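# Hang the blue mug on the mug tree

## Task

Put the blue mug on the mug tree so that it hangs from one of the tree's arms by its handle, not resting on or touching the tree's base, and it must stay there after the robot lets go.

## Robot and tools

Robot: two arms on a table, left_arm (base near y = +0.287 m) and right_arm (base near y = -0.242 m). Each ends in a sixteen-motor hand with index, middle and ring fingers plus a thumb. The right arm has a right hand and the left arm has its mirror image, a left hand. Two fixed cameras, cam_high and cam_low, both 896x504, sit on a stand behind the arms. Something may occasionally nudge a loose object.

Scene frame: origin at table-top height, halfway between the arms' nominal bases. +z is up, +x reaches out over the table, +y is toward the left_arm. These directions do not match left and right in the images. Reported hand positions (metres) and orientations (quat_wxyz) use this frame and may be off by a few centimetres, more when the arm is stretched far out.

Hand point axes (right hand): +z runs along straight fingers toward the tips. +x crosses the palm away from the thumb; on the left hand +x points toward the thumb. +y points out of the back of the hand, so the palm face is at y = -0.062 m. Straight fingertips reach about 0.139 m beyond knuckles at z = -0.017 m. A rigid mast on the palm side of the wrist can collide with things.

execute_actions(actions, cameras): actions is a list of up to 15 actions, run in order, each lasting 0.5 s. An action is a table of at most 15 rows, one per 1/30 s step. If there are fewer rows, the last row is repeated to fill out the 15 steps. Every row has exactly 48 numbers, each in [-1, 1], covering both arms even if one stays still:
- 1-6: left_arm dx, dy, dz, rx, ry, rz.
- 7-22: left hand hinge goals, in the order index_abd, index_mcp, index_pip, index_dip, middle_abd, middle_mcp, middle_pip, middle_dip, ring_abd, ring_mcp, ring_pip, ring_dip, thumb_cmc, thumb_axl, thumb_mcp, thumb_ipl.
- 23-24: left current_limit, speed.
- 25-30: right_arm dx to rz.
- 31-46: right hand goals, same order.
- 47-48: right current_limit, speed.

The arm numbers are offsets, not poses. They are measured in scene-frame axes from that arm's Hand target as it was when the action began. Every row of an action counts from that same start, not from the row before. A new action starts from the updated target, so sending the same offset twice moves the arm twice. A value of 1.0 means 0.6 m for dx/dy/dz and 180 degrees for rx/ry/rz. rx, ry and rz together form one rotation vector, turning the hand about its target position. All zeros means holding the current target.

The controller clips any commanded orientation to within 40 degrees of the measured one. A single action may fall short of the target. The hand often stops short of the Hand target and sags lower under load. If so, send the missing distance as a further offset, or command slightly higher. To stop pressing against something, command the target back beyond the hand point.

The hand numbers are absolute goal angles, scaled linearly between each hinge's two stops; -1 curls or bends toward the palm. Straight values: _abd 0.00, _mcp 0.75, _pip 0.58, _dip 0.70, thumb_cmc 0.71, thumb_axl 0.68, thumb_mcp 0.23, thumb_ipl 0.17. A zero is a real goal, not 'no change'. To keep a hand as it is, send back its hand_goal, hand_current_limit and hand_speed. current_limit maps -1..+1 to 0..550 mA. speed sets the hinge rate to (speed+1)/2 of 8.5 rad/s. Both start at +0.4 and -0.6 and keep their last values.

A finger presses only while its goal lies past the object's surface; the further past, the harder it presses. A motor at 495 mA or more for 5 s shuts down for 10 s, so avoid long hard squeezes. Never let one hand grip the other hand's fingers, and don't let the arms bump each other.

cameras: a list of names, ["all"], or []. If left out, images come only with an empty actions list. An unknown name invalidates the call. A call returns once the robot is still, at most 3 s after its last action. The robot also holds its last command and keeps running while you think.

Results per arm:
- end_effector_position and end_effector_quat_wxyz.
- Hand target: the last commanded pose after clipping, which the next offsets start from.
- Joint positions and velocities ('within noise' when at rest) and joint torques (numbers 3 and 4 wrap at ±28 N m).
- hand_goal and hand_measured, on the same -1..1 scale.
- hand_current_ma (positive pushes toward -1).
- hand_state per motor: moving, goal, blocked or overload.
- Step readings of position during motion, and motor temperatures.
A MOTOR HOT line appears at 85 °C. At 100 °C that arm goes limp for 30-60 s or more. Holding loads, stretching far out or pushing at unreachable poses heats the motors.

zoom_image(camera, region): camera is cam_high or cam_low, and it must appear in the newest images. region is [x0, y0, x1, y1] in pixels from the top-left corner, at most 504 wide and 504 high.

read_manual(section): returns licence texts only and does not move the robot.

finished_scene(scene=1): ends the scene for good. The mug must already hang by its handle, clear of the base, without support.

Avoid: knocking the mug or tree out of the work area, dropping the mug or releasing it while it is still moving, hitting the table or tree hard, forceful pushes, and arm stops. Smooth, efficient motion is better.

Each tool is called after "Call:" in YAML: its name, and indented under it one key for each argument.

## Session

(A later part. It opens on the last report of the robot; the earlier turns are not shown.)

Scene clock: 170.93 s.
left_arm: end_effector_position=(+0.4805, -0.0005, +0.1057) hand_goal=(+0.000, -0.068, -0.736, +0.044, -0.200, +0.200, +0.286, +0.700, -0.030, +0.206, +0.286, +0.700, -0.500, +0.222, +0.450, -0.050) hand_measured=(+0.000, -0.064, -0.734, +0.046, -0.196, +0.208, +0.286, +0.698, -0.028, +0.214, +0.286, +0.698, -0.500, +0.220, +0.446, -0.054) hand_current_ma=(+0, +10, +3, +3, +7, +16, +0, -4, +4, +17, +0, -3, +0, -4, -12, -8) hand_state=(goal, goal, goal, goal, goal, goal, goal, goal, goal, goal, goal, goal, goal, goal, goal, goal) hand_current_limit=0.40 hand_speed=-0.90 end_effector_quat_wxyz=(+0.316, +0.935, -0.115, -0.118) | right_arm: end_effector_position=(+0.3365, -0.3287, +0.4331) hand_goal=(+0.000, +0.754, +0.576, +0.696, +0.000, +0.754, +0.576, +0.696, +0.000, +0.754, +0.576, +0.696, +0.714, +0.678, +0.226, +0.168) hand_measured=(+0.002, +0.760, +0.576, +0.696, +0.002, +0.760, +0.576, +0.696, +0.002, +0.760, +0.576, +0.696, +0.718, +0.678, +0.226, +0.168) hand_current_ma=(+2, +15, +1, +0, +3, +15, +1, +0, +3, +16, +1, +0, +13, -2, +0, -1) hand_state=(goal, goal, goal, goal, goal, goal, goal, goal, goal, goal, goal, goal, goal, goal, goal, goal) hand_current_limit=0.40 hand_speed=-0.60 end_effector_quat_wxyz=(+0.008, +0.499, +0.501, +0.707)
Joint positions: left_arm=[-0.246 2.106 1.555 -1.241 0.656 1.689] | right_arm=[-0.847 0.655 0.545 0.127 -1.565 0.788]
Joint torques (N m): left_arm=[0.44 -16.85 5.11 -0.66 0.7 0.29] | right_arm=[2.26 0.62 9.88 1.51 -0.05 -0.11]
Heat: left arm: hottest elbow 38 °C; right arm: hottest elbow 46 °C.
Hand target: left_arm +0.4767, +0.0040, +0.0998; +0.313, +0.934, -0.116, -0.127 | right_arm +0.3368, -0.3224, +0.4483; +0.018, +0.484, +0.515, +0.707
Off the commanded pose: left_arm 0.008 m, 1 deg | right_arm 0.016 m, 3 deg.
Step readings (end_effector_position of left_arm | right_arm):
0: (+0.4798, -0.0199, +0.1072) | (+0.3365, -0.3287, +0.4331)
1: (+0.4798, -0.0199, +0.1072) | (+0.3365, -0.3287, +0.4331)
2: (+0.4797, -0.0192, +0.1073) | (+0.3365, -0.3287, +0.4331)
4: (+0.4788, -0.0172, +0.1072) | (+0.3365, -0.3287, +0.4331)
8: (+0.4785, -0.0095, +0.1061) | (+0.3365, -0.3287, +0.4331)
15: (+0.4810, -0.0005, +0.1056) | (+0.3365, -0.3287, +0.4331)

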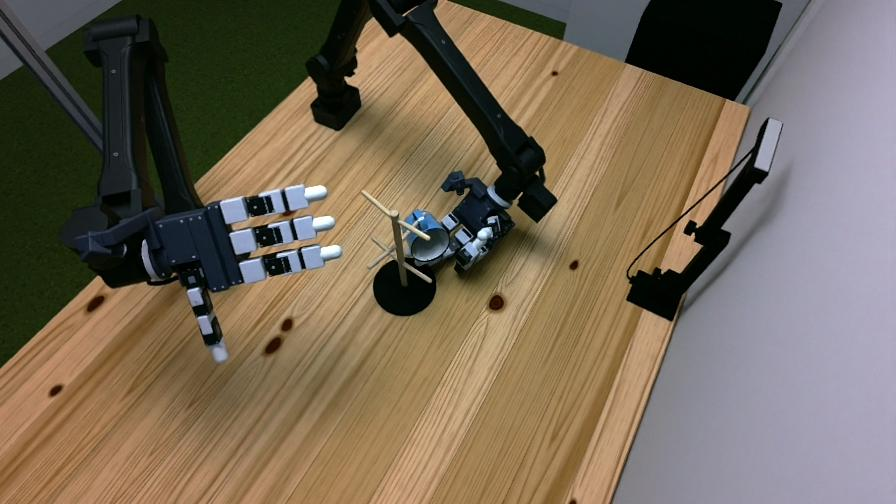

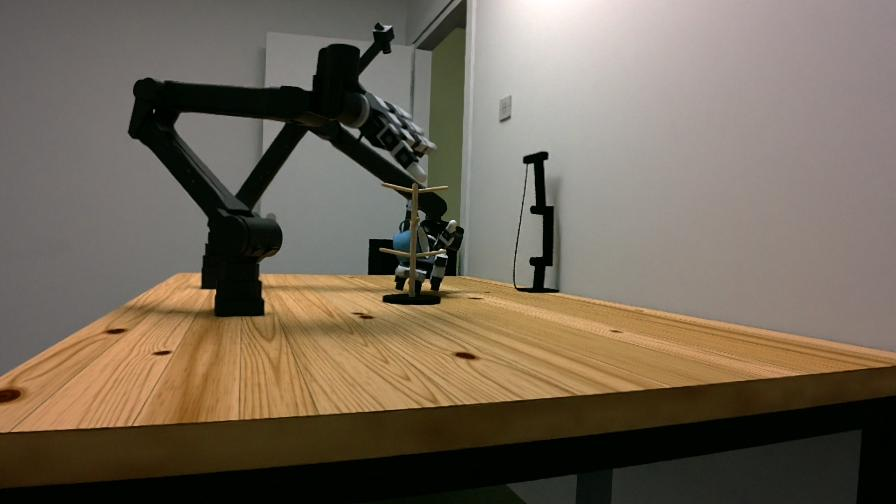

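Call:
execute_actions:
  actions:
    - [[0,0.045,0.003,0,0,0,0,-0.068,-0.736,0.044,-0.2,0.2,0.286,0.7,-0.03,0.206,0.286,0.7,-0.5,0.222,0.45,-0.05,0.4,-0.9,0,0,0,0,0,0,0,0.754,0.576,0.696,0,0.754,0.576,0.696,0,0.754,0.576,0.696,0.714,0.678,0.226,0.168,0.4,-0.6]]
  cameras: ["cam_high","cam_low"]

Call:
zoom_image:
  camera: "cam_low"
  region: [370, 220, 480, 310]

Call:
zoom_image:
  camera: "cam_high"
  region: [370, 180, 490, 300]

Scene clock: 172.30 s.
left_arm: end_effector_position=(+0.4811, +0.0285, +0.1034) hand_goal=(+0.000, -0.068, -0.736, +0.044, -0.200, +0.200, +0.286, +0.700, -0.030, +0.206, +0.286, +0.700, -0.500, +0.222, +0.450, -0.050) hand_measured=(+0.000, -0.064, -0.734, +0.046, -0.196, +0.208, +0.286, +0.698, -0.028, +0.214, +0.286, +0.698, -0.500, +0.220, +0.446, -0.054) hand_current_ma=(+0, +10, +3, +3, +7, +16, +0, -4, +4, +17, +0, -3, +0, -4, -11, -8) hand_state=(goal, goal, goal, goal, goal, goal, goal, goal, goal, goal, goal, goal, goal, goal, goal, goal) hand_current_limit=0.40 hand_speed=-0.90 end_effector_quat_wxyz=(+0.315, +0.935, -0.112, -0.120) | right_arm: end_effector_position=(+0.3365, -0.3287, +0.4331) hand_goal=(+0.000, +0.754, +0.576, +0.696, +0.000, +0.754, +0.576, +0.696, +0.000, +0.754, +0.576, +0.696, +0.714, +0.678, +0.226, +0.168) hand_measured=(+0.002, +0.760, +0.576, +0.696, +0.002, +0.760, +0.576, +0.696, +0.002, +0.760, +0.576, +0.696, +0.718, +0.678, +0.226, +0.168) hand_current_ma=(+2, +15, +1, +0, +3, +15, +1, +0, +3, +16, +1, +0, +13, -2, +0, -1) hand_state=(goal, goal, goal, goal, goal, goal, goal, goal, goal, goal, goal, goal, goal, goal, goal, goal) hand_current_limit=0.40 hand_speed=-0.60 end_effector_quat_wxyz=(+0.008, +0.499, +0.501, +0.707)
Joint positions: left_arm=[-0.197 2.106 1.546 -1.272 0.643 1.745] | right_arm=[-0.847 0.655 0.545 0.127 -1.565 0.788]
Joint torques (N m): left_arm=[0.38 -17.14 5.09 -0.79 0.69 0.29] | right_arm=[1.03 0.73 9.72 1.54 -0.12 -0.2]
Heat: left arm: hottest shoulder 38 °C; right arm: hottest elbow 46 °C.
Hand target: left_arm +0.4769, +0.0310, +0.1016; +0.313, +0.934, -0.116, -0.126 | right_arm +0.3368, -0.3224, +0.4483; +0.018, +0.484, +0.515, +0.707
Off the commanded pose: left_arm 0.005 m, 1 deg | right_arm 0.016 m, 3 deg.
Step readings (end_effector_position of left_arm | right_arm):
0: (+0.4805, -0.0005, +0.1057) | (+0.3365, -0.3287, +0.4331)
1: (+0.4804, -0.0004, +0.1057) | (+0.3365, -0.3287, +0.4331)
2: (+0.4802, +0.0008, +0.1056) | (+0.3365, -0.3287, +0.4331)
4: (+0.4787, +0.0035, +0.1053) | (+0.3365, -0.3287, +0.4331)
8: (+0.4780, +0.0152, +0.1034) | (+0.3365, -0.3287, +0.4331)
15: (+0.4818, +0.0284, +0.1032) | (+0.3365, -0.3287, +0.4331)

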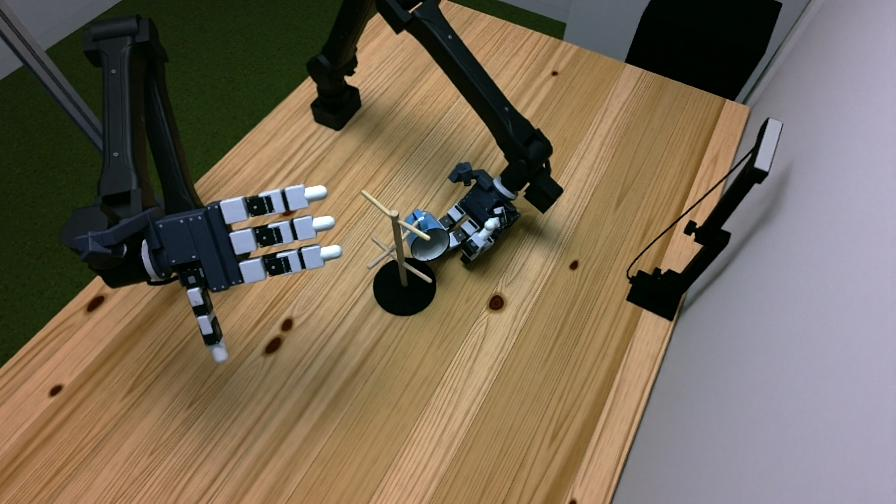

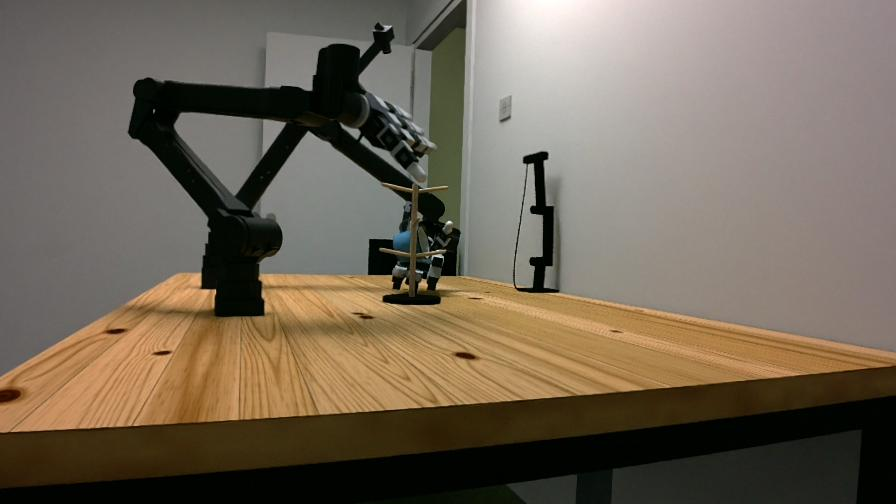

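Scaled by 4.582 from the camera's 896x504 image, which has a finer 1280x720 frame.

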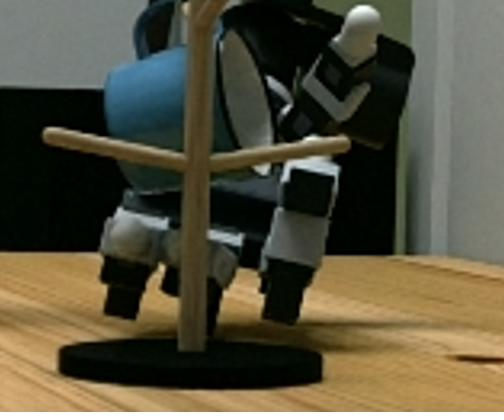

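Scaled by 4.200 from the camera's 896x504 image, which has a finer 1280x720 frame.

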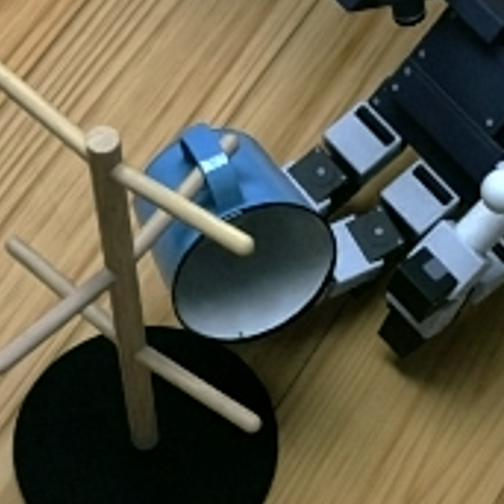

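Call:
execute_actions:
  actions:
    - [[0,0.055,0.003,0,0,0,0,-0.068,-0.736,0.044,-0.2,0.2,0.286,0.7,-0.03,0.206,0.286,0.7,-0.5,0.222,0.45,-0.05,0.4,-0.9,0,0,0,0,0,0,0,0.754,0.576,0.696,0,0.754,0.576,0.696,0,0.754,0.576,0.696,0.714,0.678,0.226,0.168,0.4,-0.6]]
  cameras: ["cam_high","cam_low"]

Call:
zoom_image:
  camera: "cam_low"
  region: [370, 220, 480, 310]

Call:
zoom_image:
  camera: "cam_high"
  region: [370, 180, 490, 300]

Scene clock: 173.57 s.
left_arm: end_effector_position=(+0.4814, +0.0628, +0.1027) hand_goal=(+0.000, -0.068, -0.736, +0.044, -0.200, +0.200, +0.286, +0.700, -0.030, +0.206, +0.286, +0.700, -0.500, +0.222, +0.450, -0.050) hand_measured=(+0.000, -0.064, -0.734, +0.046, -0.196, +0.208, +0.286, +0.698, -0.028, +0.214, +0.286, +0.698, -0.500, +0.220, +0.446, -0.054) hand_current_ma=(+0, +10, +3, +3, +7, +16, +0, -4, +4, +17, +0, -3, +1, -4, -11, -7) hand_state=(goal, goal, goal, goal, goal, goal, goal, goal, goal, goal, goal, goal, goal, goal, goal, goal) hand_current_limit=0.40 hand_speed=-0.90 end_effector_quat_wxyz=(+0.314, +0.935, -0.111, -0.122) | right_arm: end_effector_position=(+0.3365, -0.3287, +0.4331) hand_goal=(+0.000, +0.754, +0.576, +0.696, +0.000, +0.754, +0.576, +0.696, +0.000, +0.754, +0.576, +0.696, +0.714, +0.678, +0.226, +0.168) hand_measured=(+0.002, +0.760, +0.576, +0.696, +0.002, +0.760, +0.576, +0.696, +0.002, +0.760, +0.576, +0.696, +0.718, +0.678, +0.226, +0.168) hand_current_ma=(+2, +15, +1, +0, +3, +15, +1, +0, +3, +16, +1, +0, +13, -2, +0, -1) hand_state=(goal, goal, goal, goal, goal, goal, goal, goal, goal, goal, goal, goal, goal, goal, goal, goal) hand_current_limit=0.40 hand_speed=-0.60 end_effector_quat_wxyz=(+0.008, +0.499, +0.501, +0.707)
Joint positions: left_arm=[-0.138 2.106 1.542 -1.311 0.627 1.812] | right_arm=[-0.847 0.655 0.545 0.127 -1.565 0.788]
Joint torques (N m): left_arm=[-0.03 -17.14 5.03 -1.03 0.67 0.3] | right_arm=[0.85 0.85 9.52 1.51 -0.14 -0.21]
Heat: left arm: hottest shoulder 38 °C; right arm: hottest elbow 46 °C.
Hand target: left_arm +0.4767, +0.0640, +0.1034; +0.313, +0.934, -0.116, -0.127 | right_arm +0.3368, -0.3224, +0.4483; +0.018, +0.484, +0.515, +0.707
Off the commanded pose: left_arm 0.005 m, 1 deg | right_arm 0.016 m, 3 deg.
Step readings (end_effector_position of left_arm | right_arm):
0: (+0.4811, +0.0285, +0.1034) | (+0.3365, -0.3287, +0.4331)
1: (+0.4809, +0.0286, +0.1034) | (+0.3365, -0.3287, +0.4331)
2: (+0.4806, +0.0299, +0.1032) | (+0.3365, -0.3287, +0.4331)
4: (+0.4786, +0.0331, +0.1031) | (+0.3365, -0.3287, +0.4331)
8: (+0.4785, +0.0464, +0.1024) | (+0.3365, -0.3287, +0.4331)
15: (+0.4823, +0.0628, +0.1024) | (+0.3365, -0.3287, +0.4331)

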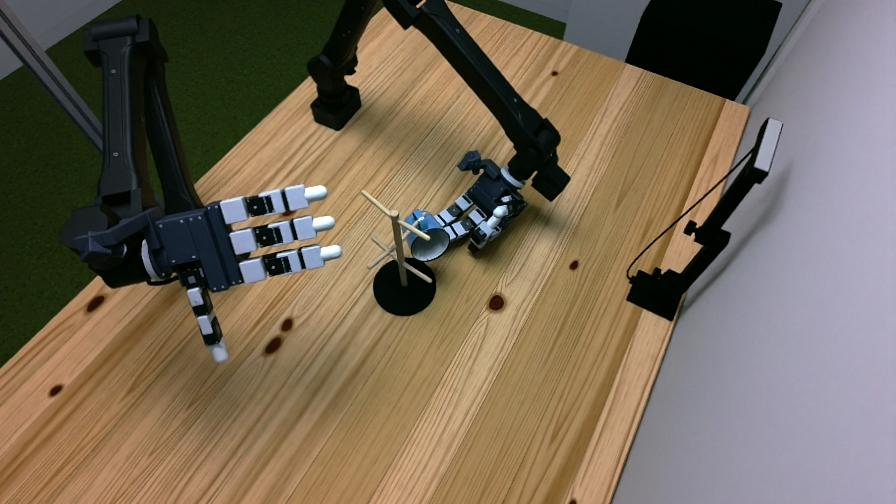

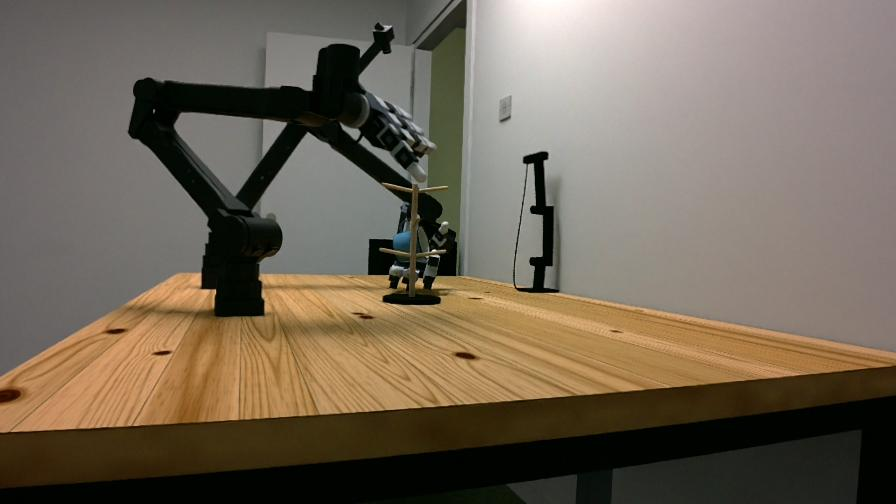

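Scaled by 4.582 from the camera's 896x504 image, which has a finer 1280x720 frame.

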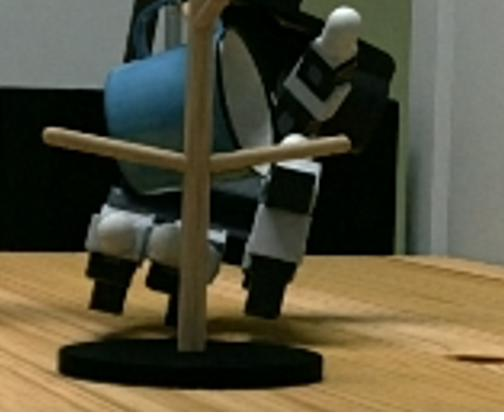

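Scaled by 4.200 from the camera's 896x504 image, which has a finer 1280x720 frame.

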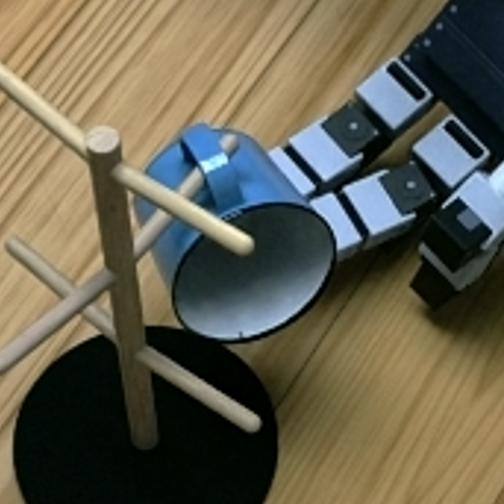

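Call:
execute_actions:
  actions:
    - [[0,0.09,0.004,0,0,0,0,-0.068,-0.736,0.044,-0.2,0.2,0.286,0.7,-0.03,0.206,0.286,0.7,-0.5,0.222,0.45,-0.05,0.4,-0.9,0,0,0,0,0,0,0,0.754,0.576,0.696,0,0.754,0.576,0.696,0,0.754,0.576,0.696,0.714,0.678,0.226,0.168,0.4,-0.6]]
  cameras: ["cam_high","cam_low"]

Call:
zoom_image:
  camera: "cam_low"
  region: [370, 200, 480, 310]

Call:
zoom_image:
  camera: "cam_high"
  region: [370, 180, 490, 300]

Scene clock: 174.93 s.
left_arm: end_effector_position=(+0.4805, +0.1212, +0.1041) hand_goal=(+0.000, -0.068, -0.736, +0.044, -0.200, +0.200, +0.286, +0.700, -0.030, +0.206, +0.286, +0.700, -0.500, +0.222, +0.450, -0.050) hand_measured=(+0.000, -0.064, -0.734, +0.046, -0.196, +0.208, +0.286, +0.698, -0.028, +0.214, +0.286, +0.698, -0.500, +0.220, +0.446, -0.054) hand_current_ma=(+0, +10, +3, +3, +7, +16, +0, -4, +4, +17, +0, -3, +1, -4, -10, -7) hand_state=(goal, goal, goal, goal, goal, goal, goal, goal, goal, goal, goal, goal, goal, goal, goal, goal) hand_current_limit=0.40 hand_speed=-0.90 end_effector_quat_wxyz=(+0.314, +0.935, -0.107, -0.122) | right_arm: end_effector_position=(+0.3365, -0.3287, +0.4331) hand_goal=(+0.000, +0.754, +0.576, +0.696, +0.000, +0.754, +0.576, +0.696, +0.000, +0.754, +0.576, +0.696, +0.714, +0.678, +0.226, +0.168) hand_measured=(+0.002, +0.760, +0.576, +0.696, +0.002, +0.760, +0.576, +0.696, +0.002, +0.760, +0.576, +0.696, +0.718, +0.678, +0.226, +0.168) hand_current_ma=(+2, +15, +1, +0, +3, +15, +1, +0, +3, +16, +1, +0, +13, -2, +0, -1) hand_state=(goal, goal, goal, goal, goal, goal, goal, goal, goal, goal, goal, goal, goal, goal, goal, goal) hand_current_limit=0.40 hand_speed=-0.60 end_effector_quat_wxyz=(+0.008, +0.499, +0.501, +0.707)
Joint positions: left_arm=[-0.036 2.106 1.542 -1.376 0.594 1.92] | right_arm=[-0.847 0.655 0.545 0.127 -1.565 0.788]
Joint torques (N m): left_arm=[-0.91 -17.08 5.37 -1.14 0.62 0.27] | right_arm=[1.96 1.49 9.8 1.46 -0.11 -0.15]
Heat: left arm: hottest shoulder 38 °C; right arm: hottest elbow 46 °C.
Hand target: left_arm +0.4767, +0.1179, +0.1058; +0.313, +0.934, -0.116, -0.127 | right_arm +0.3368, -0.3224, +0.4483; +0.018, +0.484, +0.515, +0.707
Off the commanded pose: left_arm 0.005 m, 1 deg | right_arm 0.016 m, 3 deg.
Step readings (end_effector_position of left_arm | right_arm):
0: (+0.4814, +0.0628, +0.1027) | (+0.3365, -0.3287, +0.4331)
1: (+0.4812, +0.0629, +0.1027) | (+0.3365, -0.3287, +0.4331)
2: (+0.4805, +0.0650, +0.1024) | (+0.3365, -0.3287, +0.4331)
4: (+0.4773, +0.0705, +0.1024) | (+0.3365, -0.3287, +0.4331)
8: (+0.4785, +0.0944, +0.1030) | (+0.3365, -0.3287, +0.4331)
15: (+0.4822, +0.1218, +0.1035) | (+0.3365, -0.3287, +0.4331)

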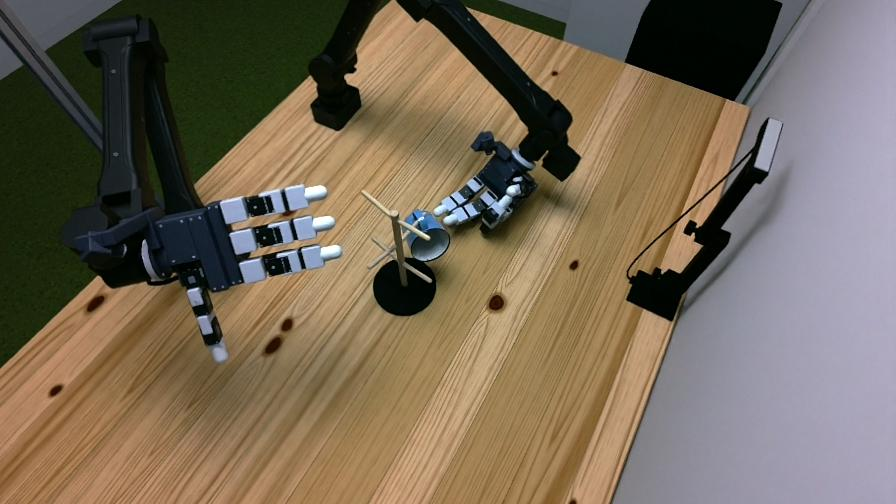

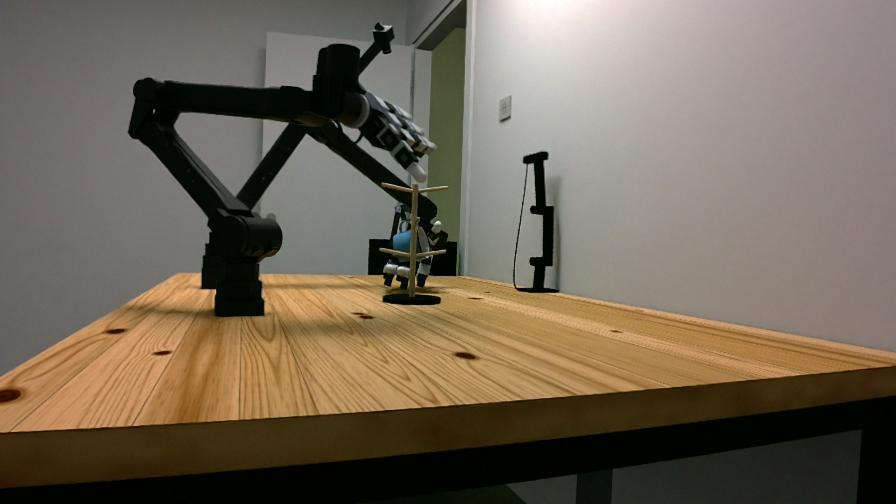

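Scaled by 4.582 from the camera's 896x504 image, which has a finer 1280x720 frame.

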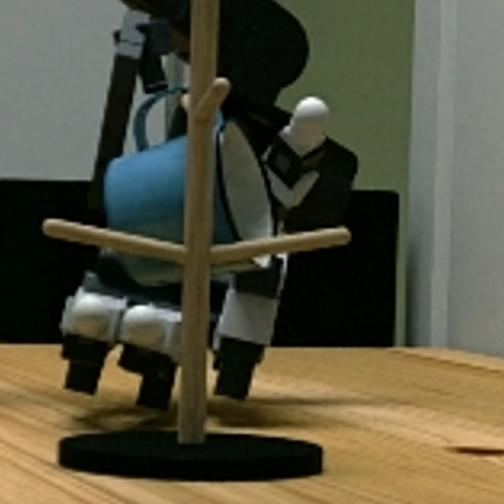

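Scaled by 4.200 from the camera's 896x504 image, which has a finer 1280x720 frame.

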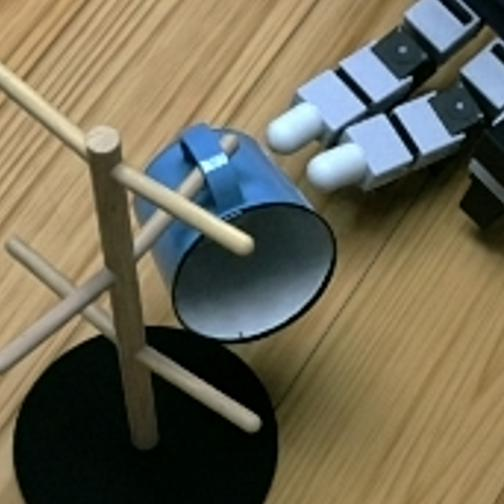

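Call:
execute_actions:
  actions:
    - [[0.02,0.14,0.02,0,0,0,0,-0.068,-0.736,0.044,-0.2,0.2,0.286,0.7,-0.03,0.206,0.286,0.7,-0.5,0.222,0.45,-0.05,0.4,-0.9,0,0,0,0,0,0,0,0.754,0.576,0.696,0,0.754,0.576,0.696,0,0.754,0.576,0.696,0.714,0.678,0.226,0.168,0.4,-0.6]]
  cameras: ["cam_high","cam_low"]

Call:
zoom_image:
  camera: "cam_low"
  region: [370, 200, 480, 310]

Call:
zoom_image:
  camera: "cam_high"
  region: [370, 180, 490, 300]

Scene clock: 176.30 s.
left_arm: end_effector_position=(+0.4829, +0.2048, +0.1207) hand_goal=(+0.000, -0.068, -0.736, +0.044, -0.200, +0.200, +0.286, +0.700, -0.030, +0.206, +0.286, +0.700, -0.500, +0.222, +0.450, -0.050) hand_measured=(+0.000, -0.062, -0.734, +0.046, -0.196, +0.208, +0.286, +0.698, -0.028, +0.214, +0.286, +0.698, -0.498, +0.220, +0.446, -0.052) hand_current_ma=(+0, +10, +3, +3, +7, +16, +0, -4, +4, +17, +0, -3, +2, -4, -9, -7) hand_state=(goal, goal, goal, goal, goal, goal, goal, goal, goal, goal, goal, goal, goal, goal, goal, goal) hand_current_limit=0.40 hand_speed=-0.90 end_effector_quat_wxyz=(+0.314, +0.936, -0.104, -0.123) | right_arm: end_effector_position=(+0.3365, -0.3287, +0.4331) hand_goal=(+0.000, +0.754, +0.576, +0.696, +0.000, +0.754, +0.576, +0.696, +0.000, +0.754, +0.576, +0.696, +0.714, +0.678, +0.226, +0.168) hand_measured=(+0.002, +0.760, +0.576, +0.696, +0.002, +0.760, +0.576, +0.696, +0.002, +0.760, +0.576, +0.696, +0.718, +0.678, +0.226, +0.168) hand_current_ma=(+2, +15, +1, +0, +3, +15, +1, +0, +3, +16, +1, +0, +13, -2, +0, -1) hand_state=(goal, goal, goal, goal, goal, goal, goal, goal, goal, goal, goal, goal, goal, goal, goal, goal) hand_current_limit=0.40 hand_speed=-0.60 end_effector_quat_wxyz=(+0.008, +0.499, +0.501, +0.707)
Joint positions: left_arm=[0.109 2.119 1.609 -1.515 0.535 2.072] | right_arm=[-0.847 0.655 0.545 0.127 -1.565 0.788]
Joint torques (N m): left_arm=[-0.79 -15.44 7.57 -1.44 0.52 0.33] | right_arm=[1.61 0.73 9.61 1.37 -0.11 -0.18]
Heat: left arm: hottest shoulder 38 °C; right arm: hottest elbow 46 °C.
Hand target: left_arm +0.4888, +0.2020, +0.1179; +0.313, +0.934, -0.116, -0.127 | right_arm +0.3368, -0.3224, +0.4483; +0.018, +0.484, +0.515, +0.707
Off the commanded pose: left_arm 0.007 m, 1 deg | right_arm 0.016 m, 3 deg.
joint sent to its limit (left arm) — joint 6 (wrist roll), upper limit. The joint targets still meet the commanded pose.
Step readings (end_effector_position of left_arm | right_arm):
0: (+0.4805, +0.1212, +0.1041) | (+0.3365, -0.3287, +0.4331)
1: (+0.4801, +0.1215, +0.1041) | (+0.3365, -0.3287, +0.4331)
2: (+0.4786, +0.1244, +0.1039) | (+0.3365, -0.3287, +0.4331)
4: (+0.4727, +0.1327, +0.1055) | (+0.3365, -0.3287, +0.4331)
8: (+0.4743, +0.1688, +0.1127) | (+0.3365, -0.3287, +0.4331)
15: (+0.4862, +0.2112, +0.1247) | (+0.3365, -0.3287, +0.4331)

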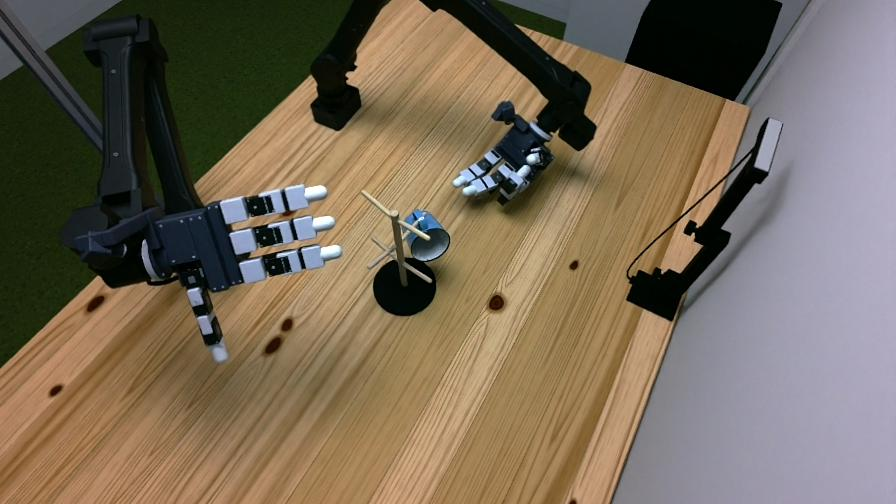

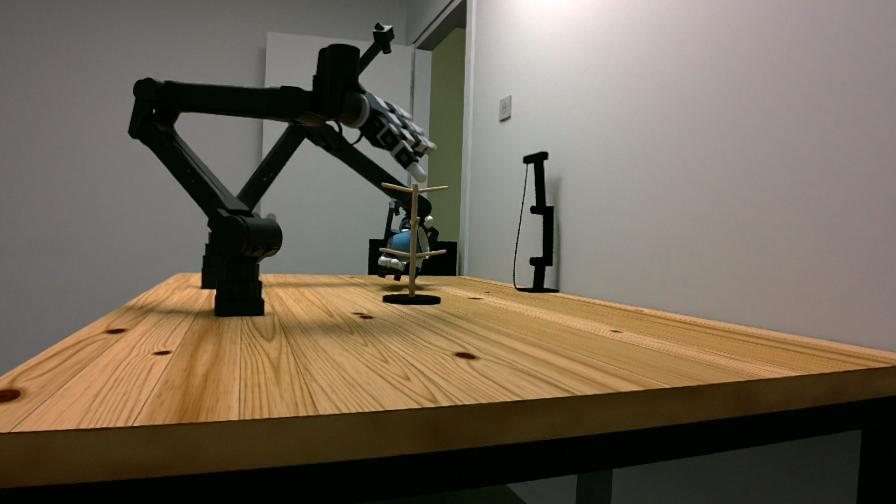

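Scaled by 4.582 from the camera's 896x504 image, which has a finer 1280x720 frame.

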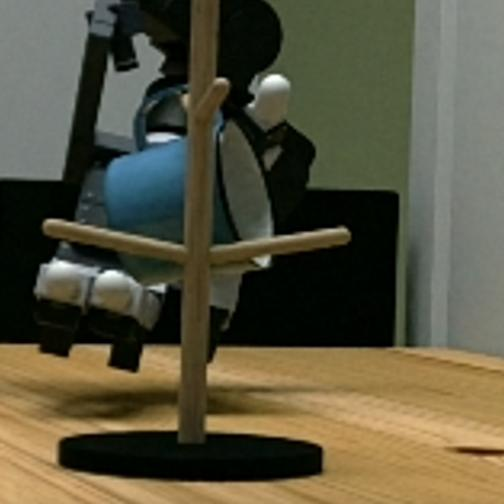

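Scaled by 4.200 from the camera's 896x504 image, which has a finer 1280x720 frame.

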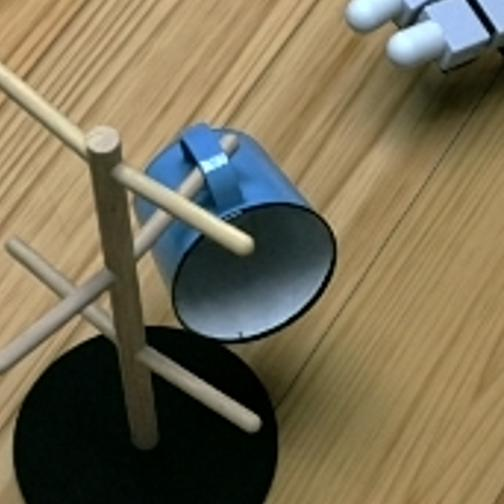

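Call:
finished_scene:

The scene is finished: the task was done.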